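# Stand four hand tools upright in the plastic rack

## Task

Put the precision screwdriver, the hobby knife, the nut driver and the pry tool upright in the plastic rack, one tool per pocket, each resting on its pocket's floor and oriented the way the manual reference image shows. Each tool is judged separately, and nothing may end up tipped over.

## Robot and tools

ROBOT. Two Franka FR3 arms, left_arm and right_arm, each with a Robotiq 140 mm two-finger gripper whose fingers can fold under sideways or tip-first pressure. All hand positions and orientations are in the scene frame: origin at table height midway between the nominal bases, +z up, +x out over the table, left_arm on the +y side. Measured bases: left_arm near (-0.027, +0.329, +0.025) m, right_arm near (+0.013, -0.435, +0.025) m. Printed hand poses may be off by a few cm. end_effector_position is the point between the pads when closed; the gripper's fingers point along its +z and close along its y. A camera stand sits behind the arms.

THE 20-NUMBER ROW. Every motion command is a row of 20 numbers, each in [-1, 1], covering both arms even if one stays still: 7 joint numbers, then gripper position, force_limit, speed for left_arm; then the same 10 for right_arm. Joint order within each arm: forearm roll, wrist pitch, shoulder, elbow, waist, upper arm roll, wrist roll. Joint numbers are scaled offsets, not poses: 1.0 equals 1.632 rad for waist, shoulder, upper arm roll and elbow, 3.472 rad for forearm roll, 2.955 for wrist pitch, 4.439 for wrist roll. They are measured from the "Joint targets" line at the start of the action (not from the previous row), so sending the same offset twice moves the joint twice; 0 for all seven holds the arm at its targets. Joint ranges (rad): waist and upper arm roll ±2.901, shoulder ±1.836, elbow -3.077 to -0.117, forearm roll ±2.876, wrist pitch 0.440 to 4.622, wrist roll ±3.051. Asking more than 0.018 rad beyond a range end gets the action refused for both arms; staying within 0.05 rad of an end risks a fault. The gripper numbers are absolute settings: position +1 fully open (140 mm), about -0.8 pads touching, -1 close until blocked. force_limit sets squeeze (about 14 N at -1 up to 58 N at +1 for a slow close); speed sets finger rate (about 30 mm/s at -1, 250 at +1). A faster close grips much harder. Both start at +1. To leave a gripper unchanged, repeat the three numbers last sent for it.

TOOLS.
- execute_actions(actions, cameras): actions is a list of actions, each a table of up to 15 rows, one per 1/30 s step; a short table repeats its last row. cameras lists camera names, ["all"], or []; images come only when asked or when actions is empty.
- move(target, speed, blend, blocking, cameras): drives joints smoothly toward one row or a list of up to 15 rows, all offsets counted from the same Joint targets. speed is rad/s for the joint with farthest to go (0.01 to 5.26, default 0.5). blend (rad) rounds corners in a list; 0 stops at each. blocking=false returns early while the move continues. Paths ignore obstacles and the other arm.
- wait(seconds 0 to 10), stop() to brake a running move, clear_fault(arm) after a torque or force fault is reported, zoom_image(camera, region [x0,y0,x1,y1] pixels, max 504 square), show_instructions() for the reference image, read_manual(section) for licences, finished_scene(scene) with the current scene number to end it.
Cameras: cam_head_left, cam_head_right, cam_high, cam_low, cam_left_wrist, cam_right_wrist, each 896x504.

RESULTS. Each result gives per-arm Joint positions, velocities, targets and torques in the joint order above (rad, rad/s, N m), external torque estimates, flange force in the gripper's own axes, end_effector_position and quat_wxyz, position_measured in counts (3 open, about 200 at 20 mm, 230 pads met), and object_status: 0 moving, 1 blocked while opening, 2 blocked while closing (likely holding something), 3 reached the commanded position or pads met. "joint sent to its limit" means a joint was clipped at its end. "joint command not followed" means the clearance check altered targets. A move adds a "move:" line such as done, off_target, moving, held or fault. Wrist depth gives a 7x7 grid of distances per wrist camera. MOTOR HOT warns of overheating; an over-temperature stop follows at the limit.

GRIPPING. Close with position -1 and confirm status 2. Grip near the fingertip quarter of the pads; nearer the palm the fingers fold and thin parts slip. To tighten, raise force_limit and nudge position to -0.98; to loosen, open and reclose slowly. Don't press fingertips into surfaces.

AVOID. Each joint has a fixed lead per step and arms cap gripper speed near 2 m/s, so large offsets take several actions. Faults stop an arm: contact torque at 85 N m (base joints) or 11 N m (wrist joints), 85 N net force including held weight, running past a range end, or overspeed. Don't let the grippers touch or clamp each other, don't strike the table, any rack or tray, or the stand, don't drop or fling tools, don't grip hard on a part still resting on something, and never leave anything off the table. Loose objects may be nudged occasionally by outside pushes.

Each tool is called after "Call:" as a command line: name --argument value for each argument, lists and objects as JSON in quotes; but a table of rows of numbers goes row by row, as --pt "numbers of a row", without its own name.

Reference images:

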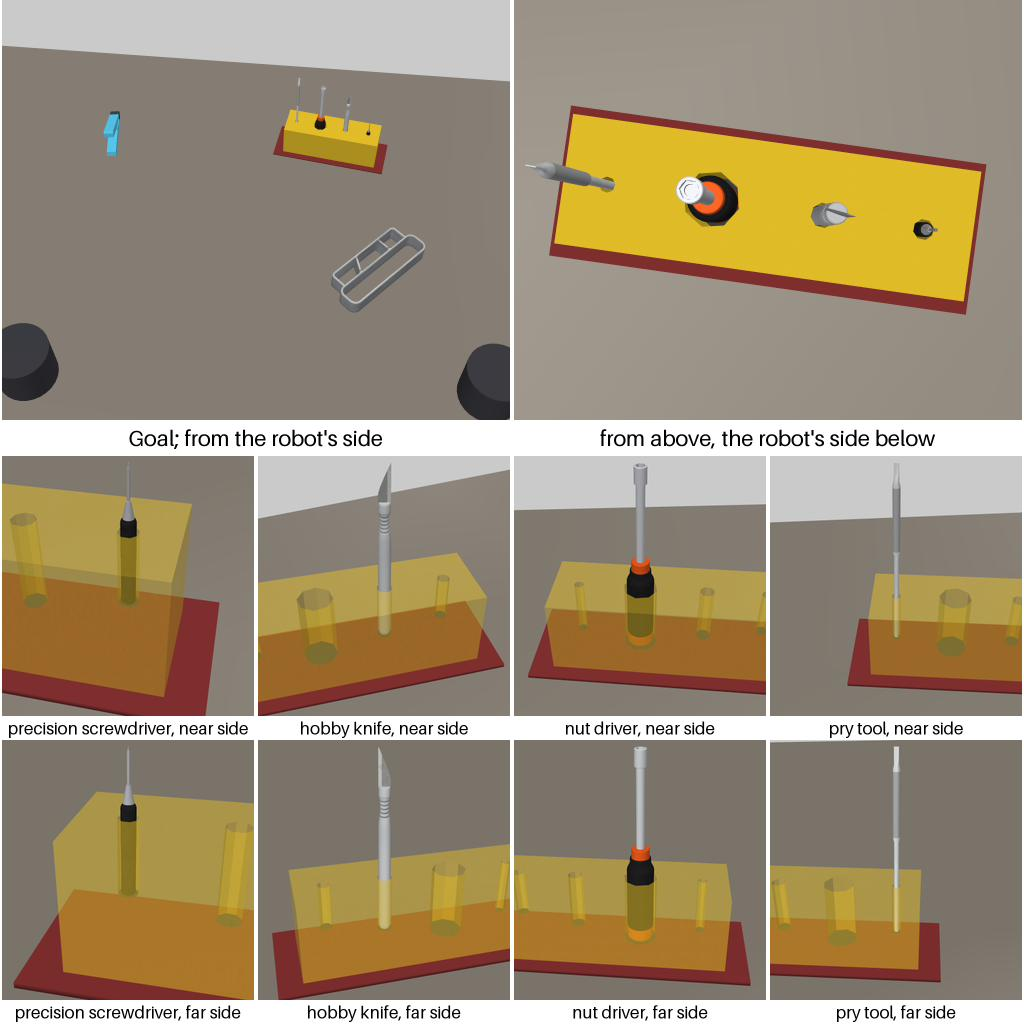

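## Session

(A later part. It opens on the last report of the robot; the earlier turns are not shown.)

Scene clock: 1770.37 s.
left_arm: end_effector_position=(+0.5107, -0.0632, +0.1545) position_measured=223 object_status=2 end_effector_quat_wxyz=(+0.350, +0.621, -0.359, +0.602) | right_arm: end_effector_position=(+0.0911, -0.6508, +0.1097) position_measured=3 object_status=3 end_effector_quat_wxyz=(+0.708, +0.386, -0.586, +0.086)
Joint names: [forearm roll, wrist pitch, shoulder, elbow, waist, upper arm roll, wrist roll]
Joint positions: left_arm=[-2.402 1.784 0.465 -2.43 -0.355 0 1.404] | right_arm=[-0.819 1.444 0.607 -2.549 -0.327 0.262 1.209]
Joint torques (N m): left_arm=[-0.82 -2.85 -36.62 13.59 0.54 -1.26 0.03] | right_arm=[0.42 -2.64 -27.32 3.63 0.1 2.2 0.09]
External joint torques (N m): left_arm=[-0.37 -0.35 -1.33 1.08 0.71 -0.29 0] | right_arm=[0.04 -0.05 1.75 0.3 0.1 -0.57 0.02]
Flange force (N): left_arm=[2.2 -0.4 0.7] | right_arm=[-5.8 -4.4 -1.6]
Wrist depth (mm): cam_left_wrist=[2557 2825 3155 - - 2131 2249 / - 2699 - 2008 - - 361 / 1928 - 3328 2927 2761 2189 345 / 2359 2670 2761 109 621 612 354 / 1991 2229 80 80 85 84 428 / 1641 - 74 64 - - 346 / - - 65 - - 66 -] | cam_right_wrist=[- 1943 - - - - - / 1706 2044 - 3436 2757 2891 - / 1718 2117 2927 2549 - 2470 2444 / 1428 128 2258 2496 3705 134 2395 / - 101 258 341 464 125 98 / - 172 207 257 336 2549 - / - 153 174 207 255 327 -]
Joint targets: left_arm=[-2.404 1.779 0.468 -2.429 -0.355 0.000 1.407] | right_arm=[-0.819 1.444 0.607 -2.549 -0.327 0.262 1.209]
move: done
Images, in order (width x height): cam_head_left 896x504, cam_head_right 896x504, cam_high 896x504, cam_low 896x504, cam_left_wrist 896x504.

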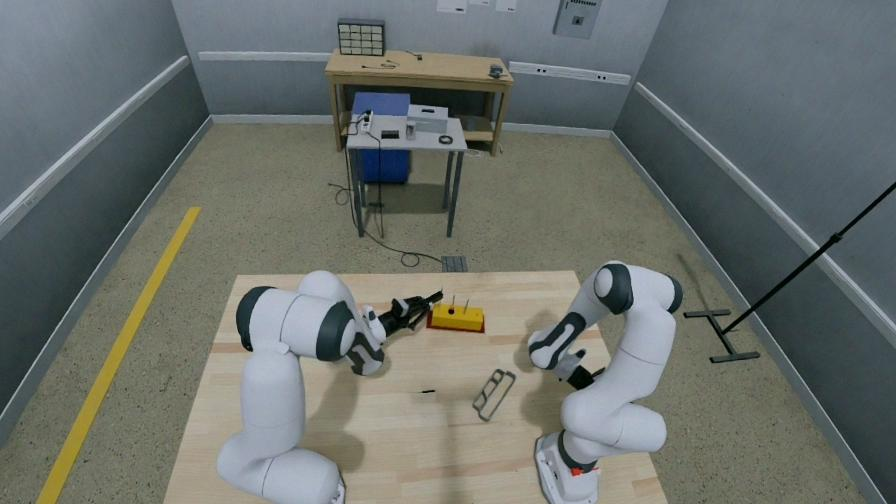

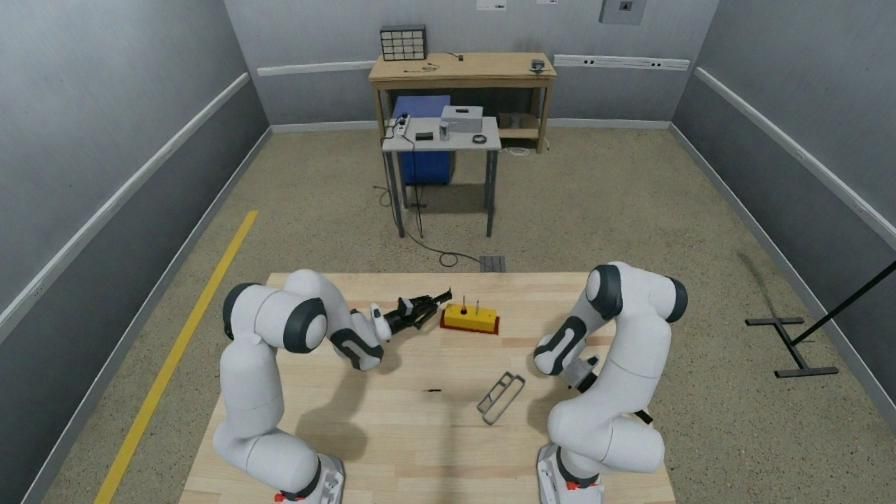

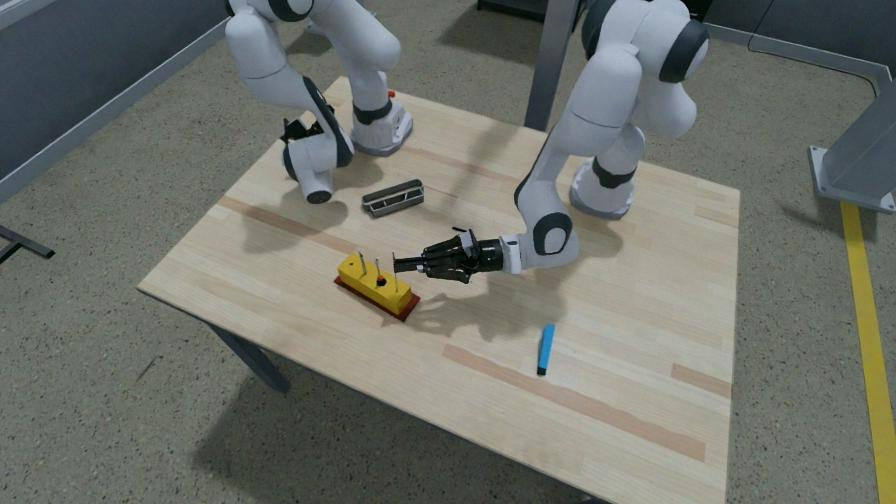

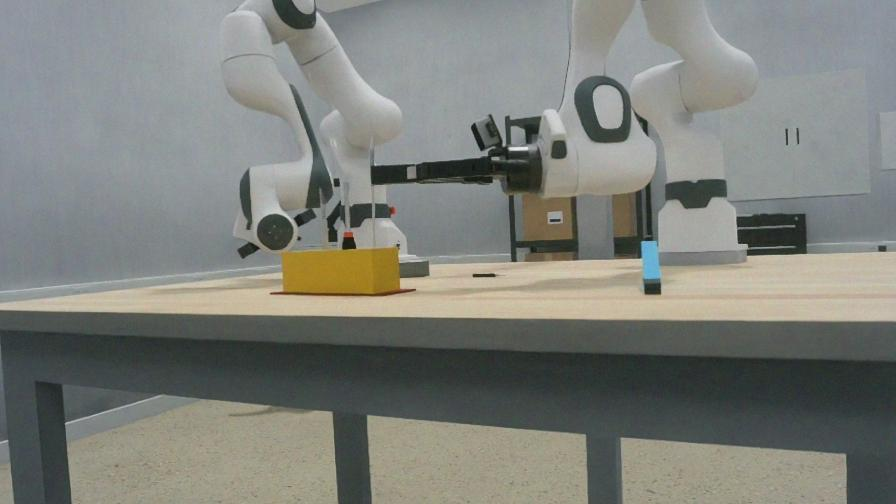

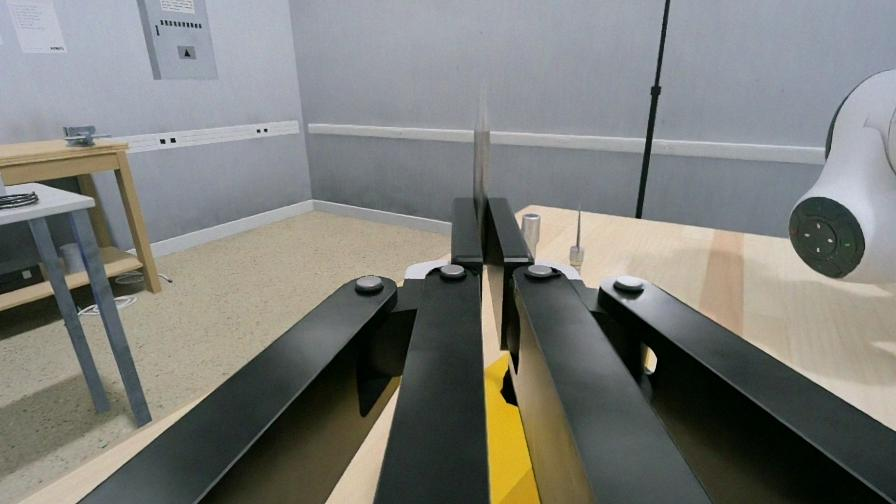

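Call:
move --target '[0,-0.0014,0.0057,0.0023,0.0003,0,0.0008,-1,-0.1,-1,0,0,0,0,0,0,0,1,1,1]' --speed 0.03 --cameras '["cam_high"]'

Call:
zoom_image --camera "cam_high" --region '[380, 275, 410, 305]'

Call:
move --target '[0,-0.0014,0.0057,0.0023,0.0003,0,0.0008,-1,-0.1,-1,0,0,0,0,0,0,0,1,1,1]' --speed 0.03 --cameras '["cam_high"]'

Call:
zoom_image --camera "cam_high" --region '[380, 275, 410, 305]'

Scene clock: 1779.37 s.
left_arm: end_effector_position=(+0.5111, -0.0640, +0.1534) position_measured=223 object_status=2 end_effector_quat_wxyz=(+0.351, +0.620, -0.358, +0.603) | right_arm: end_effector_position=(+0.0911, -0.6508, +0.1097) position_measured=3 object_status=3 end_effector_quat_wxyz=(+0.708, +0.386, -0.586, +0.086)
Joint names: [forearm roll, wrist pitch, shoulder, elbow, waist, upper arm roll, wrist roll]
Joint positions: left_arm=[-2.402 1.778 0.473 -2.426 -0.355 0 1.404] | right_arm=[-0.819 1.444 0.607 -2.549 -0.327 0.262 1.209]
Joint velocities: left_arm=[-0.001 -0.003 0.001 0.001 0 0 0.003] | right_arm=[within noise]
Joint torques (N m): left_arm=[-0.82 -2.42 -36.06 13.08 0.6 -1.24 0.13] | right_arm=[0.43 -2.62 -27.31 3.63 0.06 2.23 0.08]
External joint torques (N m): left_arm=[-0.35 0.11 -0.37 0.44 0.57 -0.42 0.1] | right_arm=[0.06 -0.04 1.88 0.2 0.03 -0.57 0]
Flange force (N): left_arm=[0.6 0.2 1.1] | right_arm=[-6.1 -4.4 -1.5]
Wrist depth (mm): cam_left_wrist=[2270 2761 - - 2927 - - / - 2730 4188 2761 - 2429 362 / 1975 2858 2858 2730 - 3196 348 / 1437 2584 2892 109 615 607 352 / 2024 2150 80 80 85 84 428 / 1687 - 74 64 - - 345 / - - 65 - - 66 -] | cam_right_wrist=[1530 1743 - - - - 2117 / 1581 1912 - 3001 3887 3487 2857 / 1706 2117 2324 2348 3293 2857 2522 / 1473 128 2324 2549 - 145 2117 / - 101 259 341 465 125 98 / - 172 208 256 338 2522 - / - 153 174 207 255 325 -]
Joint targets: left_arm=[-2.404 1.775 0.477 -2.425 -0.355 0.000 1.410] | right_arm=[-0.819 1.444 0.607 -2.549 -0.327 0.262 1.209]
move: done
Images, in order (width x height): cam_high 896x504.

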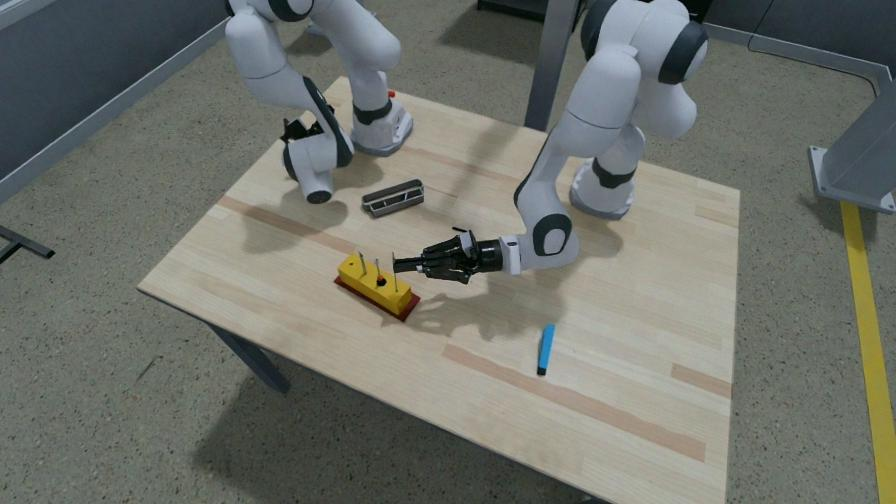

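Scaled by 16.800.

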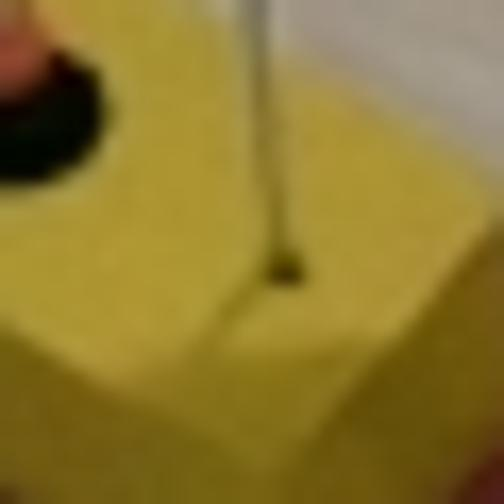

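Scene clock: 1780.07 s.
left_arm: end_effector_position=(+0.5118, -0.0651, +0.1532) position_measured=223 object_status=2 end_effector_quat_wxyz=(+0.352, +0.618, -0.358, +0.605) | right_arm: end_effector_position=(+0.0911, -0.6508, +0.1097) position_measured=3 object_status=3 end_effector_quat_wxyz=(+0.708, +0.386, -0.586, +0.086)
Joint names: [forearm roll, wrist pitch, shoulder, elbow, waist, upper arm roll, wrist roll]
Joint positions: left_arm=[-2.402 1.77 0.48 -2.421 -0.355 0 1.407] | right_arm=[-0.819 1.444 0.607 -2.549 -0.327 0.262 1.209]
Joint velocities: left_arm=[-0.001 -0.003 0.002 0 0.001 -0.002 0.002] | right_arm=[within noise]
Joint torques (N m): left_arm=[-0.79 -1.9 -35.31 12.59 0.93 -1.18 0.19] | right_arm=[0.43 -2.62 -27.34 3.59 0.05 2.18 0.08]
External joint torques (N m): left_arm=[-0.32 0.63 0.47 0.04 0.84 -0.4 0.16] | right_arm=[0.06 -0.04 1.81 0.19 0.04 -0.61 0.01]
Flange force (N): left_arm=[-0.8 -0.1 1.5] | right_arm=[-5.8 -4.3 -1.4]
Wrist depth (mm): cam_left_wrist=[- 2858 2892 2429 2429 3037 1854 / 2336 2479 - 3196 - - 372 / 2024 4049 3422 - - 2557 351 / 2131 2730 2858 109 631 578 353 / 2094 2229 80 80 85 84 428 / 1675 - 74 64 - - 346 / - - 65 - - 66 -] | cam_right_wrist=[- 1882 - - 3120 - - / 1540 1943 2371 - 3387 2891 2470 / 1731 2136 2664 2664 - 3248 2395 / 1473 128 2258 2577 2857 145 2155 / - 101 259 341 495 125 98 / - 172 208 256 339 2549 - / - 153 174 207 255 327 -]
Joint targets: left_arm=[-2.404 1.771 0.486 -2.421 -0.354 0.000 1.414] | right_arm=[-0.819 1.444 0.607 -2.549 -0.327 0.262 1.209]
move: done
Images, in order (width x height): cam_high 896x504.

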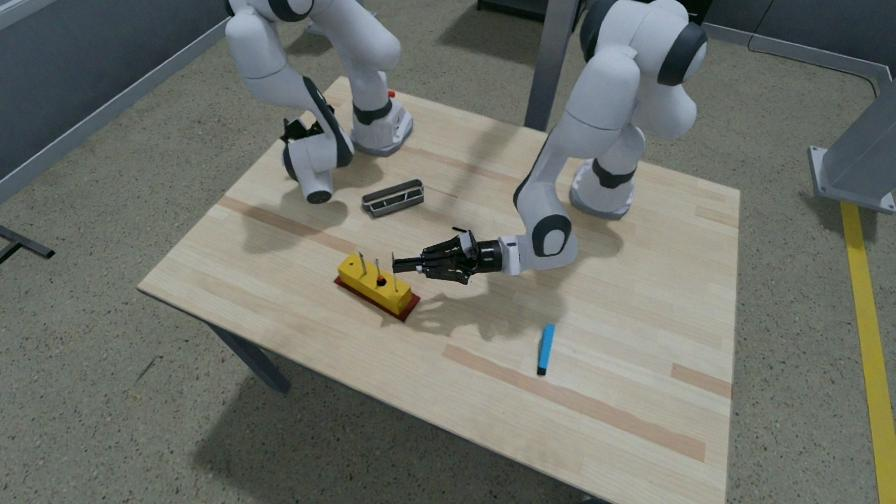

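Scaled by 16.800.

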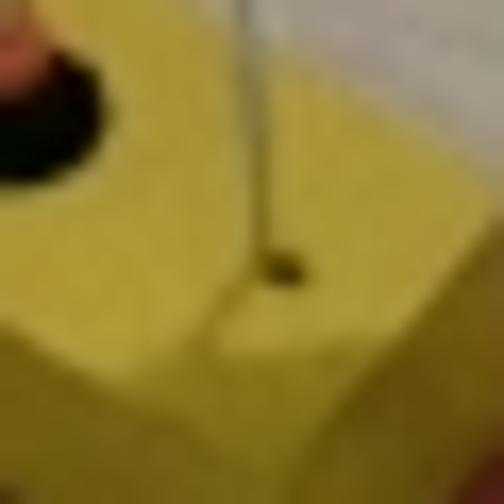

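Call:
move --pt "0 0.0068 -0.0275 -0.0113 -0.0016 0 -0.0040 -1 -0.1 -1 0 0 0 0 0 0 0 1 1 1" --pt "0.0017 0.0044 -0.0126 -0.0015 0.0029 0 -0.0031 -1 -0.1 -1 0 0 0 0 0 0 0 1 1 1" --speed 0.04 --cameras '["cam_high"]'

Call:
zoom_image --camera "cam_high" --region '[380, 275, 410, 305]'

Scene clock: 1802.80 s.
left_arm: end_effector_position=(+0.5145, -0.0616, +0.1571) position_measured=223 object_status=2 end_effector_quat_wxyz=(+0.348, +0.620, -0.359, +0.605) | right_arm: end_effector_position=(+0.0911, -0.6508, +0.1097) position_measured=3 object_status=3 end_effector_quat_wxyz=(+0.708, +0.386, -0.586, +0.086)
Joint names: [forearm roll, wrist pitch, shoulder, elbow, waist, upper arm roll, wrist roll]
Joint positions: left_arm=[-2.4 1.787 0.463 -2.425 -0.351 0 1.403] | right_arm=[-0.819 1.444 0.607 -2.549 -0.327 0.262 1.209]
Joint torques (N m): left_arm=[-0.07 -2.53 -36.68 14.36 1.15 -1.23 -0.09] | right_arm=[0.44 -2.63 -27.37 3.61 0.08 2.22 0.08]
External joint torques (N m): left_arm=[0.41 -0.01 -1.15 1.62 1.24 -0.33 -0.12] | right_arm=[0.07 -0.05 1.82 0.16 0.08 -0.56 0]
Flange force (N): left_arm=[1.8 -3.5 1.2] | right_arm=[-5.8 -4.2 -1.4]
Wrist depth (mm): cam_left_wrist=[2292 2641 2699 - - 2094 1883 / 2454 3037 3918 2730 2336 2076 1943 / 1898 2531 2670 - 3155 1959 354 / 2292 2557 3422 110 620 610 361 / 2041 2249 80 80 85 84 429 / 1664 - 74 64 - - 349 / - - 65 - - 66 -] | cam_right_wrist=[1482 1882 2237 2395 5154 2634 3248 / 1718 1635 2419 - 3539 - 2496 / 1694 2009 2694 3763 2927 2694 2470 / 1455 117 2348 2634 - 134 2026 / - 101 259 340 464 125 98 / - 172 208 256 337 2577 - / - 153 173 207 255 326 -]
Joint targets: left_arm=[-2.398 1.784 0.466 -2.424 -0.349 0.000 1.400] | right_arm=[-0.819 1.444 0.607 -2.549 -0.327 0.262 1.209]
move: done
Images, in order (width x height): cam_high 896x504.

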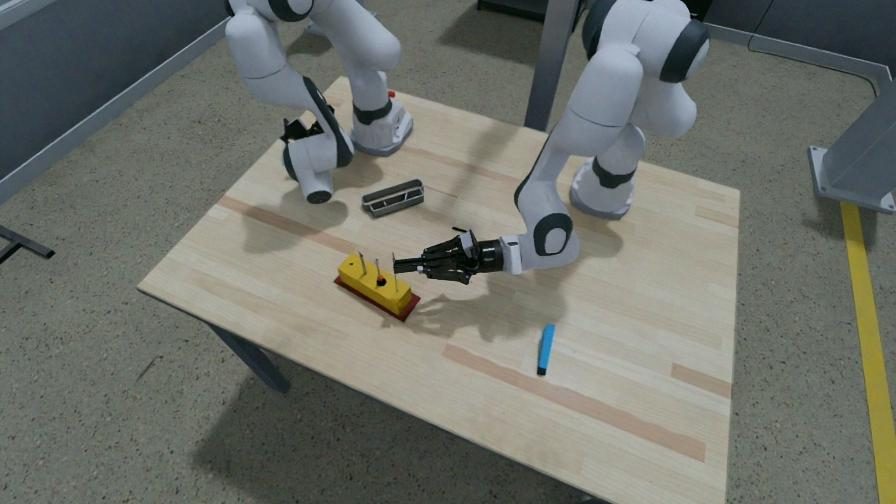

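Scaled by 16.800.

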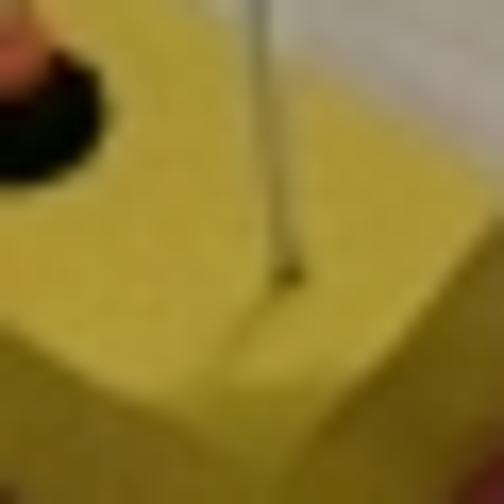

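Call:
move --target '[0,-0.0012,0.0048,0.0019,0.0003,0,0.0007,-1,-0.1,-1,0,0,0,0,0,0,0,1,1,1]' --speed 0.03 --cameras '["cam_high"]'

Call:
zoom_image --camera "cam_high" --region '[380, 275, 410, 305]'

Call:
move --target '[0,-0.0014,0.0057,0.0023,0.0003,0,0.0008,-1,-0.1,-1,0,0,0,0,0,0,0,1,1,1]' --speed 0.03 --cameras '["cam_high"]'

Call:
zoom_image --camera "cam_high" --region '[380, 275, 410, 305]'

Scene clock: 1812.33 s.
left_arm: end_effector_position=(+0.5145, -0.0615, +0.1538) position_measured=223 object_status=2 end_effector_quat_wxyz=(+0.348, +0.622, -0.358, +0.604) | right_arm: end_effector_position=(+0.0911, -0.6508, +0.1097) position_measured=3 object_status=3 end_effector_quat_wxyz=(+0.708, +0.386, -0.586, +0.086)
Joint names: [forearm roll, wrist pitch, shoulder, elbow, waist, upper arm roll, wrist roll]
Joint positions: left_arm=[-2.4 1.785 0.471 -2.422 -0.35 0 1.403] | right_arm=[-0.819 1.444 0.607 -2.549 -0.327 0.262 1.209]
Joint velocities: left_arm=[0 -0.003 -0.001 0.001 0 0.001 -0.002] | right_arm=[within noise]
Joint torques (N m): left_arm=[-0.05 -2.79 -36.62 13.56 1.12 -1.22 -0.04] | right_arm=[0.42 -2.62 -27.31 3.61 0.04 2.19 0.1]
External joint torques (N m): left_arm=[0.42 -0.28 -0.96 0.92 1.18 -0.34 -0.07] | right_arm=[0.05 -0.04 1.85 0.19 0.01 -0.61 0.03]
Flange force (N): left_arm=[1.5 -2.2 -0.7] | right_arm=[-6.0 -4.4 -1.3]
Wrist depth (mm): cam_left_wrist=[- 2670 - - - - - / - 2963 - 2858 - - 358 / 1928 - - - - 2761 343 / 2094 2699 2792 110 621 609 357 / 2076 2229 80 80 85 84 424 / 1760 - 74 64 - - 343 / - - 65 - - 66 -] | cam_right_wrist=[1635 1882 - 4088 - - - / 1731 1682 - 2725 3952 2634 2605 / 1756 2098 2216 3120 3487 - 2444 / 1482 128 2324 2634 3487 145 2395 / - 101 259 341 459 125 98 / - 172 208 257 337 2605 - / - 153 174 207 255 326 -]
Joint targets: left_arm=[-2.398 1.781 0.473 -2.420 -0.349 0.000 1.403] | right_arm=[-0.819 1.444 0.607 -2.549 -0.327 0.262 1.209]
move: done
Images, in order (width x height): cam_high 896x504.

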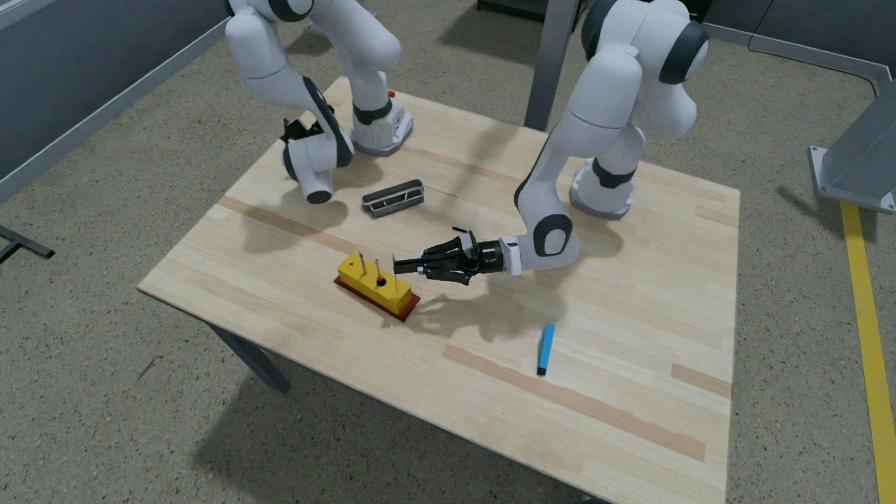

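Scaled by 16.800.

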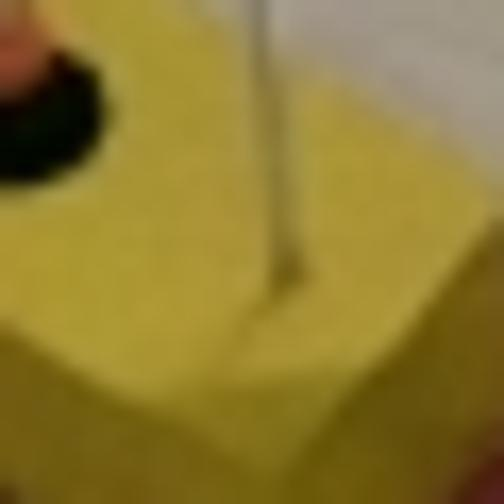

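Scene clock: 1813.03 s.
left_arm: end_effector_position=(+0.5154, -0.0621, +0.1532) position_measured=223 object_status=2 end_effector_quat_wxyz=(+0.350, +0.620, -0.357, +0.605) | right_arm: end_effector_position=(+0.0911, -0.6508, +0.1097) position_measured=3 object_status=3 end_effector_quat_wxyz=(+0.708, +0.386, -0.586, +0.086)
Joint names: [forearm roll, wrist pitch, shoulder, elbow, waist, upper arm roll, wrist roll]
Joint positions: left_arm=[-2.4 1.778 0.478 -2.417 -0.35 0 1.403] | right_arm=[-0.819 1.444 0.607 -2.549 -0.327 0.262 1.209]
Joint velocities: left_arm=[-0.001 -0.003 0.002 0 0.001 -0.001 -0.001] | right_arm=[within noise]
Joint torques (N m): left_arm=[-0.06 -2.25 -36.53 13.09 1.06 -1.2 0.08] | right_arm=[0.42 -2.62 -27.33 3.58 0.09 2.19 0.07]
External joint torques (N m): left_arm=[0.42 0.28 -0.66 0.4 1.05 -0.36 0.05] | right_arm=[0.05 -0.04 1.82 0.17 0.07 -0.6 -0.01]
Flange force (N): left_arm=[1.8 -1.3 -0.7] | right_arm=[-5.8 -4.3 -1.4]
Wrist depth (mm): cam_left_wrist=[2314 2641 - 2825 - - - / - 2429 - 3328 - - 349 / 1959 3155 3155 - - 2531 341 / 2150 2730 2927 110 615 610 356 / 2150 2189 80 80 85 84 428 / 1630 - 74 64 - - 344 / - - 65 - - 66 -] | cam_right_wrist=[1613 1570 2195 - 3539 3040 - / 1867 - 2324 - 3248 2927 - / 1731 2216 3079 - - 3079 2080 / 1491 128 2371 2395 - 145 2348 / - 101 259 340 456 125 98 / - 172 208 257 336 2395 - / - 154 173 207 255 326 -]
Joint targets: left_arm=[-2.398 1.776 0.483 -2.417 -0.348 0.000 1.407] | right_arm=[-0.819 1.444 0.607 -2.549 -0.327 0.262 1.209]
move: done
Images, in order (width x height): cam_high 896x504.

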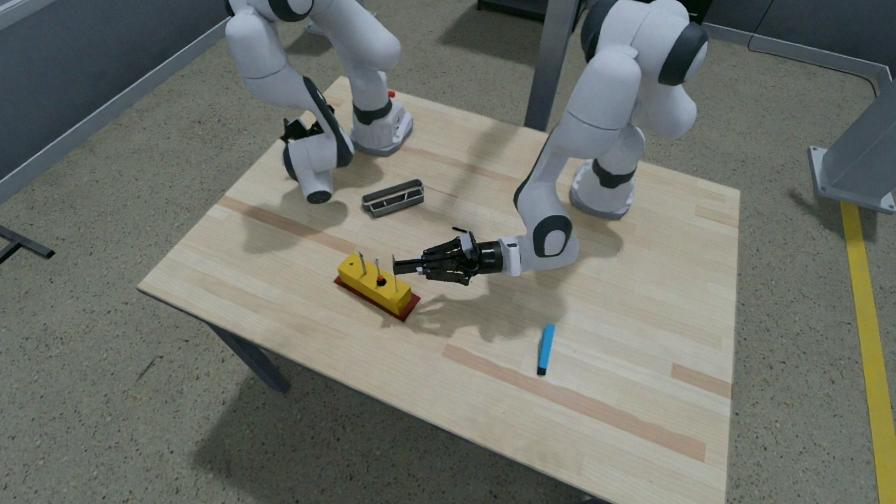

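Scaled by 16.800.

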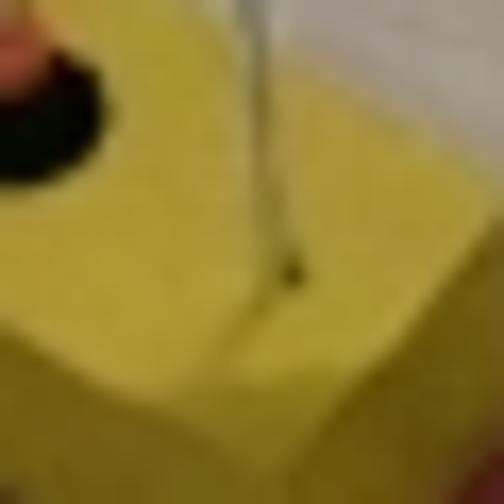

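Call:
move --pt "0 0.0027 -0.0108 -0.0039 -0.0008 0 -0.0015 -1 -0.1 -1 0 0 0 0 0 0 0 1 1 1" --pt "-0.0008 0.0022 -0.0122 -0.0070 -0.0025 0 -0.0009 -1 -0.1 -1 0 0 0 0 0 0 0 1 1 1" --pt "-0.0008 0.0012 -0.0084 -0.0055 -0.0023 0 -0.0004 -1 -0.1 -1 0 0 0 0 0 0 0 1 1 1" --speed 0.04 --cameras '["cam_high"]'

Call:
zoom_image --camera "cam_high" --region '[380, 275, 410, 305]'

Call:
move --target '[0,-0.0019,0.0076,0.0031,0.0004,0,0.0011,-1,-0.1,-1,0,0,0,0,0,0,0,1,1,1]' --speed 0.03 --cameras '["cam_high"]'

Call:
zoom_image --camera "cam_high" --region '[380, 275, 410, 305]'

Scene clock: 1842.50 s.
left_arm: end_effector_position=(+0.5133, -0.0622, +0.1565) position_measured=223 object_status=2 end_effector_quat_wxyz=(+0.350, +0.620, -0.358, +0.605) | right_arm: end_effector_position=(+0.0911, -0.6508, +0.1097) position_measured=3 object_status=3 end_effector_quat_wxyz=(+0.708, +0.386, -0.586, +0.086)
Joint names: [forearm roll, wrist pitch, shoulder, elbow, waist, upper arm roll, wrist roll]
Joint positions: left_arm=[-2.4 1.78 0.466 -2.426 -0.351 0 1.403] | right_arm=[-0.819 1.444 0.607 -2.549 -0.327 0.262 1.209]
Joint torques (N m): left_arm=[-0.53 -2.5 -36.75 13.39 0.11 -1.25 -0.05] | right_arm=[0.43 -2.63 -27.34 3.6 0.11 2.22 0.1]
External joint torques (N m): left_arm=[-0.04 0.03 -1.17 0.67 0.01 -0.51 -0.08] | right_arm=[0.06 -0.04 1.81 0.22 0.16 -0.49 0.03]
Flange force (N): left_arm=[3.0 0.2 0.8] | right_arm=[-5.9 -4.2 -1.7]
Wrist depth (mm): cam_left_wrist=[2405 2730 - 2429 - - 1735 / 2336 2531 - 3075 - - 340 / 1991 - - - 2292 - 348 / 2059 2612 2927 110 634 618 353 / 2008 2270 80 80 85 84 436 / 1699 - 74 64 - - 350 / - - 65 - - 66 -] | cam_right_wrist=[- 2216 2155 2634 3824 3120 2395 / 2062 - 2136 2577 - 2857 2634 / 1912 2062 2694 2395 3248 2891 2258 / 1613 128 2395 2823 3001 145 2348 / - 101 260 341 492 125 98 / - 172 207 257 336 2605 - / - 153 174 206 255 325 -]
Joint targets: left_arm=[-2.401 1.780 0.469 -2.426 -0.352 0.000 1.405] | right_arm=[-0.819 1.444 0.607 -2.549 -0.327 0.262 1.209]
move: done
Images, in order (width x height): cam_high 896x504.

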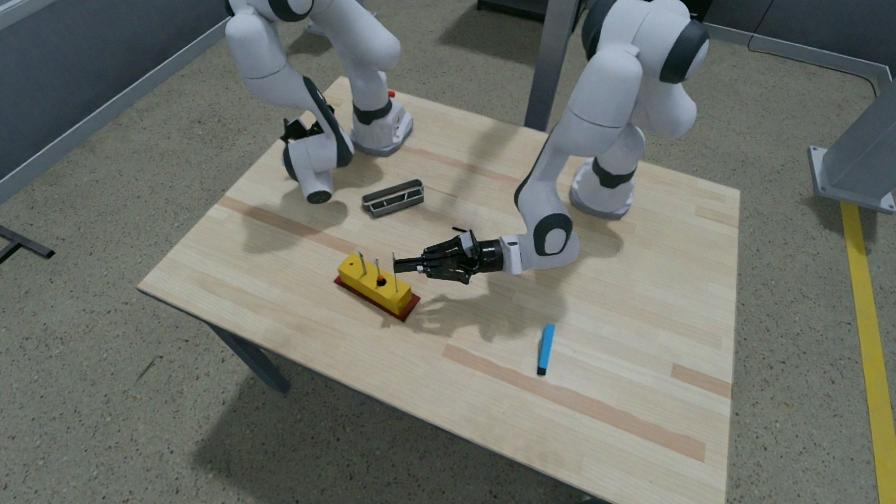

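Scaled by 16.800.

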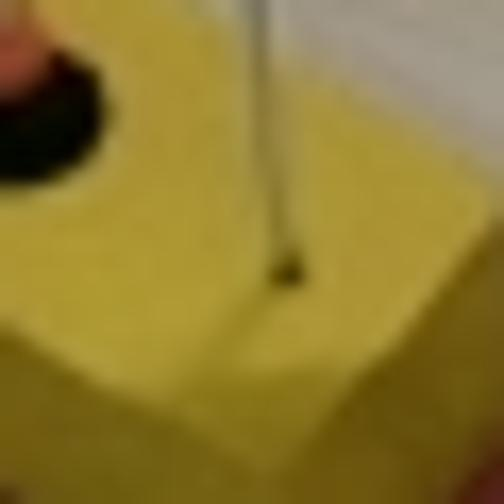

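Scene clock: 1843.23 s.
left_arm: end_effector_position=(+0.5125, -0.0621, +0.1506) position_measured=223 object_status=2 end_effector_quat_wxyz=(+0.350, +0.622, -0.357, +0.602) | right_arm: end_effector_position=(+0.0911, -0.6508, +0.1097) position_measured=3 object_status=3 end_effector_quat_wxyz=(+0.708, +0.386, -0.586, +0.086)
Joint names: [forearm roll, wrist pitch, shoulder, elbow, waist, upper arm roll, wrist roll]
Joint positions: left_arm=[-2.4 1.779 0.479 -2.422 -0.351 0 1.404] | right_arm=[-0.819 1.444 0.607 -2.549 -0.327 0.262 1.209]
Joint torques (N m): left_arm=[-0.52 -2.76 -36.86 13.18 0.53 -1.27 0.24] | right_arm=[0.43 -2.62 -27.32 3.59 0.11 2.17 0.09]
External joint torques (N m): left_arm=[-0.05 -0.25 -1.17 0.67 0.51 -0.43 0.2] | right_arm=[0.05 -0.03 1.77 0.21 0.13 -0.57 0.01]
Flange force (N): left_arm=[2.1 0.2 -0.2] | right_arm=[-5.8 -4.2 -1.5]
Wrist depth (mm): cam_left_wrist=[- 2612 3239 4417 - - - / 2504 3075 3196 2730 - - 351 / 2041 2858 - - 2382 2189 350 / 2059 2584 2927 109 609 610 363 / 1991 2189 80 80 85 84 424 / 1620 - 74 64 - - 340 / - - 65 - - 66 -] | cam_right_wrist=[- 1718 - - - 2605 - / - - - - 2549 3001 2216 / 1743 1992 2496 2324 3763 2757 2522 / 1473 128 2195 2549 - 145 2496 / - 101 259 341 466 125 98 / - 172 207 257 337 2577 - / - 153 173 206 255 324 -]
Joint targets: left_arm=[-2.401 1.774 0.481 -2.421 -0.352 0.000 1.410] | right_arm=[-0.819 1.444 0.607 -2.549 -0.327 0.262 1.209]
move: done
Images, in order (width x height): cam_high 896x504.

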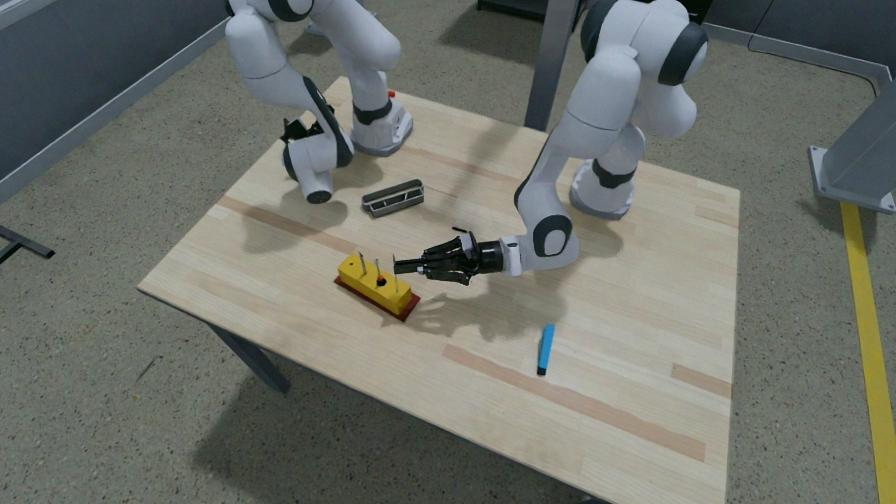

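Scaled by 16.800.

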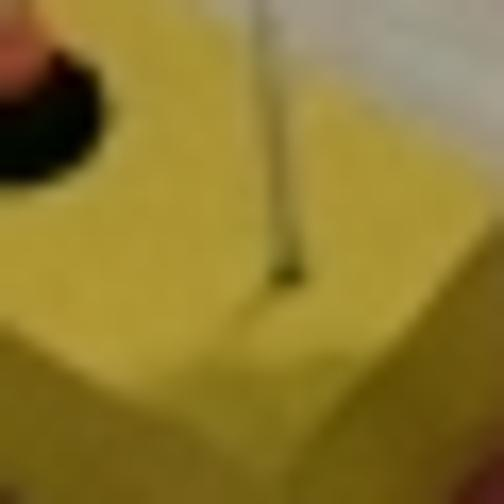

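Call:
move --target '[-0.0002,-0.0051,0.0198,0.0071,0.0009,0,0.0031,-1,-0.1,-1,0,0,0,0,0,0,0,1,1,1]' --speed 0.03 --cameras '["cam_high","cam_low"]'

Call:
zoom_image --camera "cam_high" --region '[370, 240, 420, 310]'

Call:
zoom_image --camera "cam_low" --region '[335, 120, 415, 250]'

Scene clock: 1857.50 s.
left_arm: end_effector_position=(+0.5119, -0.0628, +0.1399) position_measured=223 object_status=2 end_effector_quat_wxyz=(+0.351, +0.622, -0.358, +0.602) | right_arm: end_effector_position=(+0.0911, -0.6508, +0.1097) position_measured=3 object_status=3 end_effector_quat_wxyz=(+0.708, +0.386, -0.586, +0.086)
Joint names: [forearm roll, wrist pitch, shoulder, elbow, waist, upper arm roll, wrist roll]
Joint positions: left_arm=[-2.4 1.764 0.511 -2.41 -0.35 0 1.417] | right_arm=[-0.819 1.444 0.607 -2.549 -0.327 0.262 1.209]
Joint velocities: left_arm=[0.002 -0.003 0.001 0.002 0 0.001 0.005] | right_arm=[within noise]
Joint torques (N m): left_arm=[-0.55 -2.81 -36.95 12.93 0.54 -1.55 0.15] | right_arm=[0.42 -2.62 -27.35 3.63 0.11 2.2 0.07]
External joint torques (N m): left_arm=[-0.12 -0.28 -0.81 0.86 0.62 -0.57 0.12] | right_arm=[0.06 -0.02 1.85 0.21 0.19 -0.49 0]
Flange force (N): left_arm=[0.9 -0.4 0.8] | right_arm=[-6.0 -4.2 -1.7]
Wrist depth (mm): cam_left_wrist=[2454 2641 - - 3196 - 1854 / 2405 2927 3328 155 - 2112 337 / 1913 - - 162 752 2314 343 / 2112 2699 2825 109 530 564 372 / 1913 2150 81 80 85 84 402 / 1630 - 74 64 - - 325 / - - 65 - - 66 -] | cam_right_wrist=[1769 1756 - 2823 - - 2470 / - 1992 2823 2136 - - 2302 / 1769 2136 2470 3204 - 3079 2395 / 1482 128 2395 2725 - 145 2195 / - 101 258 342 479 125 98 / - 172 208 257 337 2694 - / - 153 173 207 256 323 -]
Joint targets: left_arm=[-2.401 1.759 0.514 -2.409 -0.350 0.000 1.424] | right_arm=[-0.819 1.444 0.607 -2.549 -0.327 0.262 1.209]
move: done
Images, in order (width x height): cam_high 896x504, cam_low 896x504.

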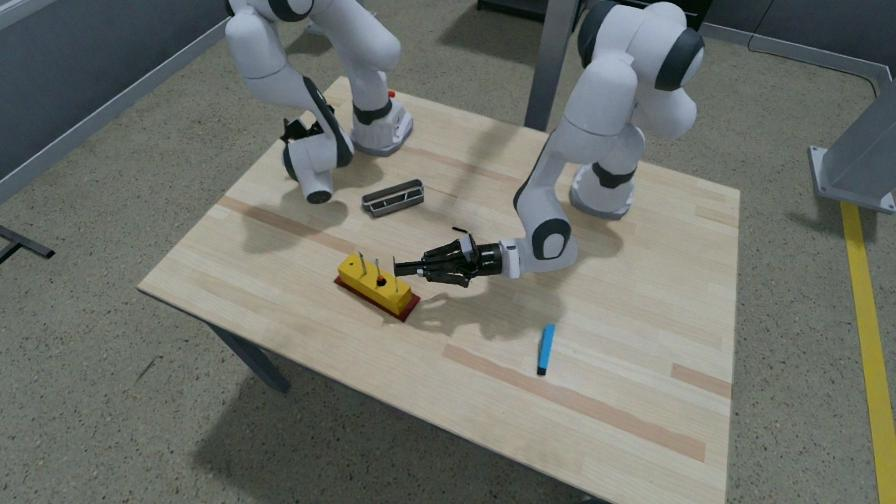

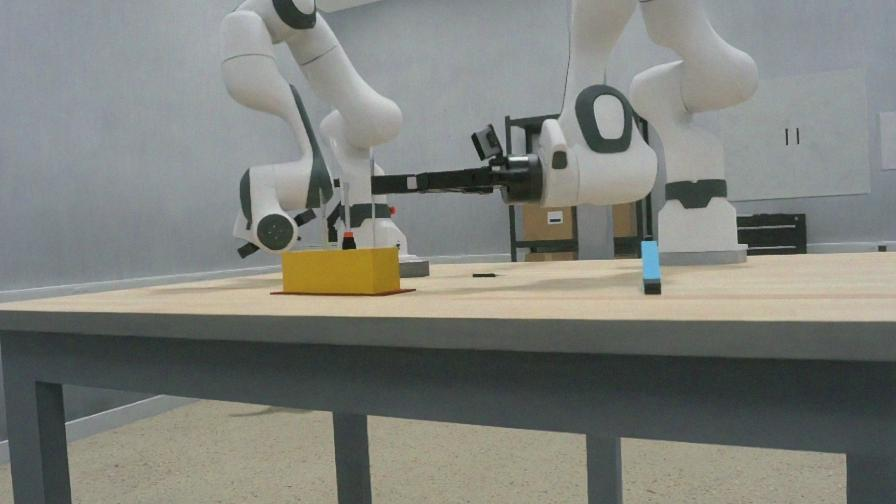

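Scaled by 7.200.

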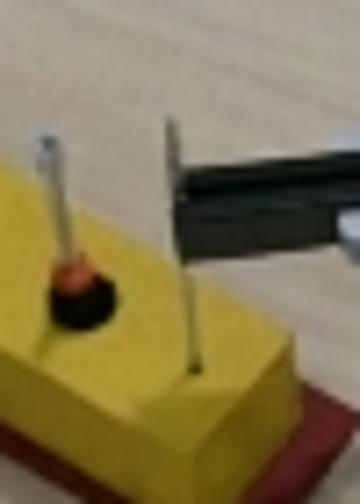

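Scaled by 3.877.

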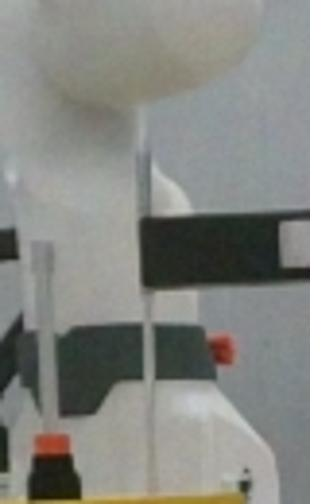

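Call:
move --target '[0,-0.0088,0.0378,0.0165,0.0024,0,0.0052,-1,-0.1,-1,0,0,0,0,0,0,0,1,1,1]' --speed 0.04

Call:
move --target '[0,-0.0018,0.0076,0.0033,0.0005,0,0.0010,-1,-0.1,-1,0,0,0,0,0,0,0,1,1,1]' --speed 0.03

Call:
move --target '[0,-0.0013,0.0057,0.0025,0.0004,0,0.0008,-1,-0.1,-1,0,0,0,0,0,0,0,1,1,1]' --speed 0.03

Scene clock: 1866.50 s.
left_arm: end_effector_position=(+0.5119, -0.0628, +0.1196) position_measured=223 object_status=2 end_effector_quat_wxyz=(+0.351, +0.622, -0.358, +0.602) | right_arm: end_effector_position=(+0.0911, -0.6508, +0.1097) position_measured=3 object_status=3 end_effector_quat_wxyz=(+0.708, +0.386, -0.586, +0.086)
Joint names: [forearm roll, wrist pitch, shoulder, elbow, waist, upper arm roll, wrist roll]
Joint positions: left_arm=[-2.4 1.739 0.572 -2.383 -0.347 0 1.44] | right_arm=[-0.819 1.444 0.607 -2.549 -0.327 0.262 1.209]
Joint velocities: left_arm=[0.001 -0.003 0.002 -0.001 0 -0.002 0.006] | right_arm=[within noise]
Joint torques (N m): left_arm=[-0.49 -2.76 -38.19 12.25 0.58 -1.65 0.15] | right_arm=[0.41 -2.62 -27.31 3.63 0.06 2.22 0.08]
External joint torques (N m): left_arm=[-0.11 -0.23 -1.21 0.86 0.51 -0.68 0.11] | right_arm=[0.04 -0.04 1.75 0.26 0.12 -0.49 0]
Flange force (N): left_arm=[2.1 0.0 0.7] | right_arm=[-5.7 -4.2 -1.6]
Wrist depth (mm): cam_left_wrist=[2382 2761 - - - 2024 - / 2429 3737 2999 - - 2504 340 / 1959 - 3075 - 682 2189 335 / 2189 2825 2858 109 478 514 473 / 1959 2094 80 80 85 84 360 / 1609 - 74 64 - - 293 / - - 65 - - 66 -] | cam_right_wrist=[- 1912 - 2725 - - - / - - 3161 2857 3339 - 2280 / 1743 1976 2044 - 3487 2577 2395 / 1491 128 2280 3763 - 145 2302 / - 101 260 340 465 125 98 / - 172 208 257 338 2664 - / - 153 173 207 255 327 -]
Joint targets: left_arm=[-2.401 1.733 0.575 -2.382 -0.346 0.000 1.447] | right_arm=[-0.819 1.444 0.607 -2.549 -0.327 0.262 1.209]
move: done

Scene clock: 1867.23 s.
left_arm: end_effector_position=(+0.5119, -0.0628, +0.1156) position_measured=223 object_status=2 end_effector_quat_wxyz=(+0.351, +0.622, -0.358, +0.602) | right_arm: end_effector_position=(+0.0911, -0.6508, +0.1097) position_measured=3 object_status=3 end_effector_quat_wxyz=(+0.708, +0.386, -0.586, +0.086)
Joint names: [forearm roll, wrist pitch, shoulder, elbow, waist, upper arm roll, wrist roll]
Joint positions: left_arm=[-2.4 1.733 0.585 -2.378 -0.346 0 1.445] | right_arm=[-0.819 1.444 0.607 -2.549 -0.327 0.262 1.209]
Joint torques (N m): left_arm=[-0.51 -2.81 -38.07 12.09 0.62 -1.69 0.12] | right_arm=[0.43 -2.62 -27.33 3.63 0.07 2.19 0.06]
External joint torques (N m): left_arm=[-0.15 -0.28 -0.92 0.91 0.66 -0.59 0.09] | right_arm=[0.06 -0.05 1.79 0.25 0 -0.66 -0.01]
Flange force (N): left_arm=[1.1 -0.5 0.9] | right_arm=[-5.8 -4.5 -1.4]
Wrist depth (mm): cam_left_wrist=[2382 2359 - - 2189 2314 1799 / - 2858 - - - 1943 340 / 2008 - - 160 680 2059 338 / 2249 2699 2825 110 305 505 459 / 1959 2169 80 80 85 84 355 / 1567 - 74 64 - - 287 / - - 65 - - 66 -] | cam_right_wrist=[- 1810 - - - 2155 2577 / - - 1796 2857 3161 - - / 1706 2444 2080 2577 3293 2927 2237 / 1501 128 2280 3293 - 145 2280 / - 101 259 339 451 125 98 / - 172 207 257 335 2280 - / - 153 174 207 255 325 -]
Joint targets: left_arm=[-2.401 1.728 0.588 -2.377 -0.345 0.000 1.451] | right_arm=[-0.819 1.444 0.607 -2.549 -0.327 0.262 1.209]
move: done

Scene clock: 1867.93 s.
left_arm: end_effector_position=(+0.5118, -0.0628, +0.1126) position_measured=223 object_status=2 end_effector_quat_wxyz=(+0.351, +0.622, -0.358, +0.602) | right_arm: end_effector_position=(+0.0911, -0.6508, +0.1097) position_measured=3 object_status=3 end_effector_quat_wxyz=(+0.708, +0.386, -0.586, +0.086)
Joint names: [forearm roll, wrist pitch, shoulder, elbow, waist, upper arm roll, wrist roll]
Joint positions: left_arm=[-2.4 1.729 0.594 -2.374 -0.345 0 1.449] | right_arm=[-0.819 1.444 0.607 -2.549 -0.327 0.262 1.209]
Joint torques (N m): left_arm=[-0.5 -2.76 -38.47 11.94 0.6 -1.68 0.15] | right_arm=[0.42 -2.62 -27.38 3.61 0.05 2.21 0.07]
External joint torques (N m): left_arm=[-0.17 -0.24 -1.4 1 0.8 -0.43 0.12] | right_arm=[0.04 -0.04 1.63 0.31 0.04 -0.55 0]
Flange force (N): left_arm=[2.4 -0.5 0.5] | right_arm=[-5.3 -4.2 -1.5]
Wrist depth (mm): cam_left_wrist=[2094 2792 - 2429 2699 - - / - - 3283 156 1840 1943 345 / 1943 - 3626 - 638 638 336 / 1279 2670 2612 116 296 501 457 / 1991 2112 80 80 85 84 348 / 1547 - 74 64 - - 281 / - - 65 - - 66 -] | cam_right_wrist=[1624 1867 2324 - 3120 - - / 1682 2080 - 2664 - 3001 - / 1694 2175 2605 2216 4474 2496 2302 / 1296 128 2371 2522 3339 145 2117 / - 101 258 342 448 125 98 / - 172 207 257 338 2634 - / - 153 173 206 255 327 -]
Joint targets: left_arm=[-2.401 1.724 0.597 -2.373 -0.345 0.000 1.455] | right_arm=[-0.819 1.444 0.607 -2.549 -0.327 0.262 1.209]
move: done

Call:
move --target '[0,-0.0009,0.0038,0.0017,0.0002,0,0.0005,-1,-0.1,-1,0,0,0,0,0,0,0,1,1,1]' --speed 0.03

Call:
move --target '[0,-0.0009,0.0038,0.0017,0.0002,0,0.0005,-1,-0.1,-1,0,0,0,0,0,0,0,1,1,1]' --speed 0.03

Call:
move --target '[0,-0.0009,0.0038,0.0017,0.0002,0,0.0005,-1,-0.1,-1,0,0,0,0,0,0,0,1,1,1]' --speed 0.03

Scene clock: 1872.23 s.
left_arm: end_effector_position=(+0.5118, -0.0628, +0.1106) position_measured=223 object_status=2 end_effector_quat_wxyz=(+0.351, +0.622, -0.358, +0.602) | right_arm: end_effector_position=(+0.0911, -0.6508, +0.1097) position_measured=3 object_status=3 end_effector_quat_wxyz=(+0.708, +0.386, -0.586, +0.086)
Joint names: [forearm roll, wrist pitch, shoulder, elbow, waist, upper arm roll, wrist roll]
Joint positions: left_arm=[-2.4 1.726 0.6 -2.371 -0.345 0 1.451] | right_arm=[-0.819 1.444 0.607 -2.549 -0.327 0.262 1.209]
Joint torques (N m): left_arm=[-0.48 -2.79 -38.41 11.85 0.63 -1.63 0.24] | right_arm=[0.43 -2.64 -27.31 3.66 0.08 2.21 0.06]
External joint torques (N m): left_arm=[-0.14 -0.28 -1.21 0.94 0.59 -0.58 0.21] | right_arm=[0.05 -0.04 1.81 0.32 0.14 -0.51 -0.01]
Flange force (N): left_arm=[1.8 -0.1 0.7] | right_arm=[-5.9 -4.5 -1.9]
Wrist depth (mm): cam_left_wrist=[- 2761 2792 - - 2169 1959 / 2076 2208 2999 2892 2292 2131 351 / 1854 - 3521 164 653 2131 337 / 2189 2641 2825 116 291 490 451 / 1913 2169 80 80 85 84 343 / 1609 - 74 64 - - 278 / - - 65 - - 66 -] | cam_right_wrist=[- 1810 2216 2823 3248 2348 - / - 1731 2348 3592 3487 2136 - / 1810 1824 3001 2280 3248 2927 2634 / 1482 128 2419 3387 2496 145 2302 / - 101 255 342 470 125 98 / - 173 208 257 338 2725 - / - 153 174 206 255 325 -]
Joint targets: left_arm=[-2.401 1.722 0.603 -2.370 -0.344 0.000 1.457] | right_arm=[-0.819 1.444 0.607 -2.549 -0.327 0.262 1.209]
move: done

Scene clock: 1872.93 s.
left_arm: end_effector_position=(+0.5118, -0.0629, +0.1088) position_measured=223 object_status=2 end_effector_quat_wxyz=(+0.351, +0.621, -0.358, +0.602) | right_arm: end_effector_position=(+0.0911, -0.6508, +0.1097) position_measured=3 object_status=3 end_effector_quat_wxyz=(+0.708, +0.386, -0.586, +0.086)
Joint names: [forearm roll, wrist pitch, shoulder, elbow, waist, upper arm roll, wrist roll]
Joint positions: left_arm=[-2.4 1.723 0.606 -2.368 -0.344 0 1.453] | right_arm=[-0.819 1.444 0.607 -2.549 -0.327 0.262 1.209]
Joint torques (N m): left_arm=[-0.47 -2.76 -38.06 11.67 0.55 -1.7 0.16] | right_arm=[0.41 -2.62 -27.34 3.62 0.07 2.2 0.09]
External joint torques (N m): left_arm=[-0.13 -0.23 -0.68 0.74 0.61 -0.54 0.13] | right_arm=[0.04 -0.04 1.83 0.22 0.05 -0.59 0.02]
Flange force (N): left_arm=[0.6 -0.3 0.8] | right_arm=[-5.9 -4.4 -1.4]
Wrist depth (mm): cam_left_wrist=[- 2584 - - - 2336 1928 / 2382 2999 3572 2963 - 2059 339 / 1959 2858 - - 660 631 338 / 2314 2825 3075 116 288 487 482 / 2008 2008 80 80 85 84 339 / 1547 - 74 64 - - 274 / - - 65 - - 66 -] | cam_right_wrist=[1550 1976 2280 2634 - - 2470 / - - 2009 3079 - 2725 2395 / 1682 2026 2757 2605 2605 2725 2757 / 1491 128 2605 2664 - 145 2395 / - 101 255 333 478 125 99 / - 172 207 256 336 409 - / - 154 174 207 255 324 -]
Joint targets: left_arm=[-2.401 1.719 0.610 -2.367 -0.344 0.000 1.459] | right_arm=[-0.819 1.444 0.607 -2.549 -0.327 0.262 1.209]
move: done

Scene clock: 1873.63 s.
left_arm: end_effector_position=(+0.5120, -0.0633, +0.1083) position_measured=223 object_status=2 end_effector_quat_wxyz=(+0.351, +0.620, -0.358, +0.603) | right_arm: end_effector_position=(+0.0911, -0.6508, +0.1097) position_measured=3 object_status=3 end_effector_quat_wxyz=(+0.708, +0.386, -0.586, +0.086)
Joint names: [forearm roll, wrist pitch, shoulder, elbow, waist, upper arm roll, wrist roll]
Joint positions: left_arm=[-2.4 1.718 0.611 -2.365 -0.344 0 1.455] | right_arm=[-0.819 1.444 0.607 -2.549 -0.327 0.262 1.209]
Joint torques (N m): left_arm=[-0.46 -2.44 -37.86 11.55 0.7 -1.66 0.19] | right_arm=[0.43 -2.62 -27.39 3.61 0.09 2.21 0.09]
External joint torques (N m): left_arm=[-0.12 0.09 -0.42 0.7 0.69 -0.56 0.16] | right_arm=[0.06 -0.02 1.83 0.21 0.09 -0.55 0.02]
Flange force (N): left_arm=[0.3 -0.6 1.3] | right_arm=[-6.0 -4.3 -1.5]
Wrist depth (mm): cam_left_wrist=[2292 2792 - 2730 - - - / 2336 - - 2892 - - 1959 / 1959 - - - 651 677 337 / 1365 2557 2892 115 284 492 483 / 1975 2169 80 80 85 84 339 / 1598 - 74 64 - - 274 / - - 65 - - 66 -] | cam_right_wrist=[1670 1976 - 2694 - - - / - 1658 2634 3040 - 3204 2891 / 1783 2216 2664 2419 3120 2302 2395 / 1464 128 2371 2549 3824 144 2237 / - 101 259 341 448 125 98 / - 172 207 257 338 2419 - / - 153 174 207 255 326 -]
Joint targets: left_arm=[-2.401 1.716 0.616 -2.364 -0.344 0.000 1.461] | right_arm=[-0.819 1.444 0.607 -2.549 -0.327 0.262 1.209]
move: done


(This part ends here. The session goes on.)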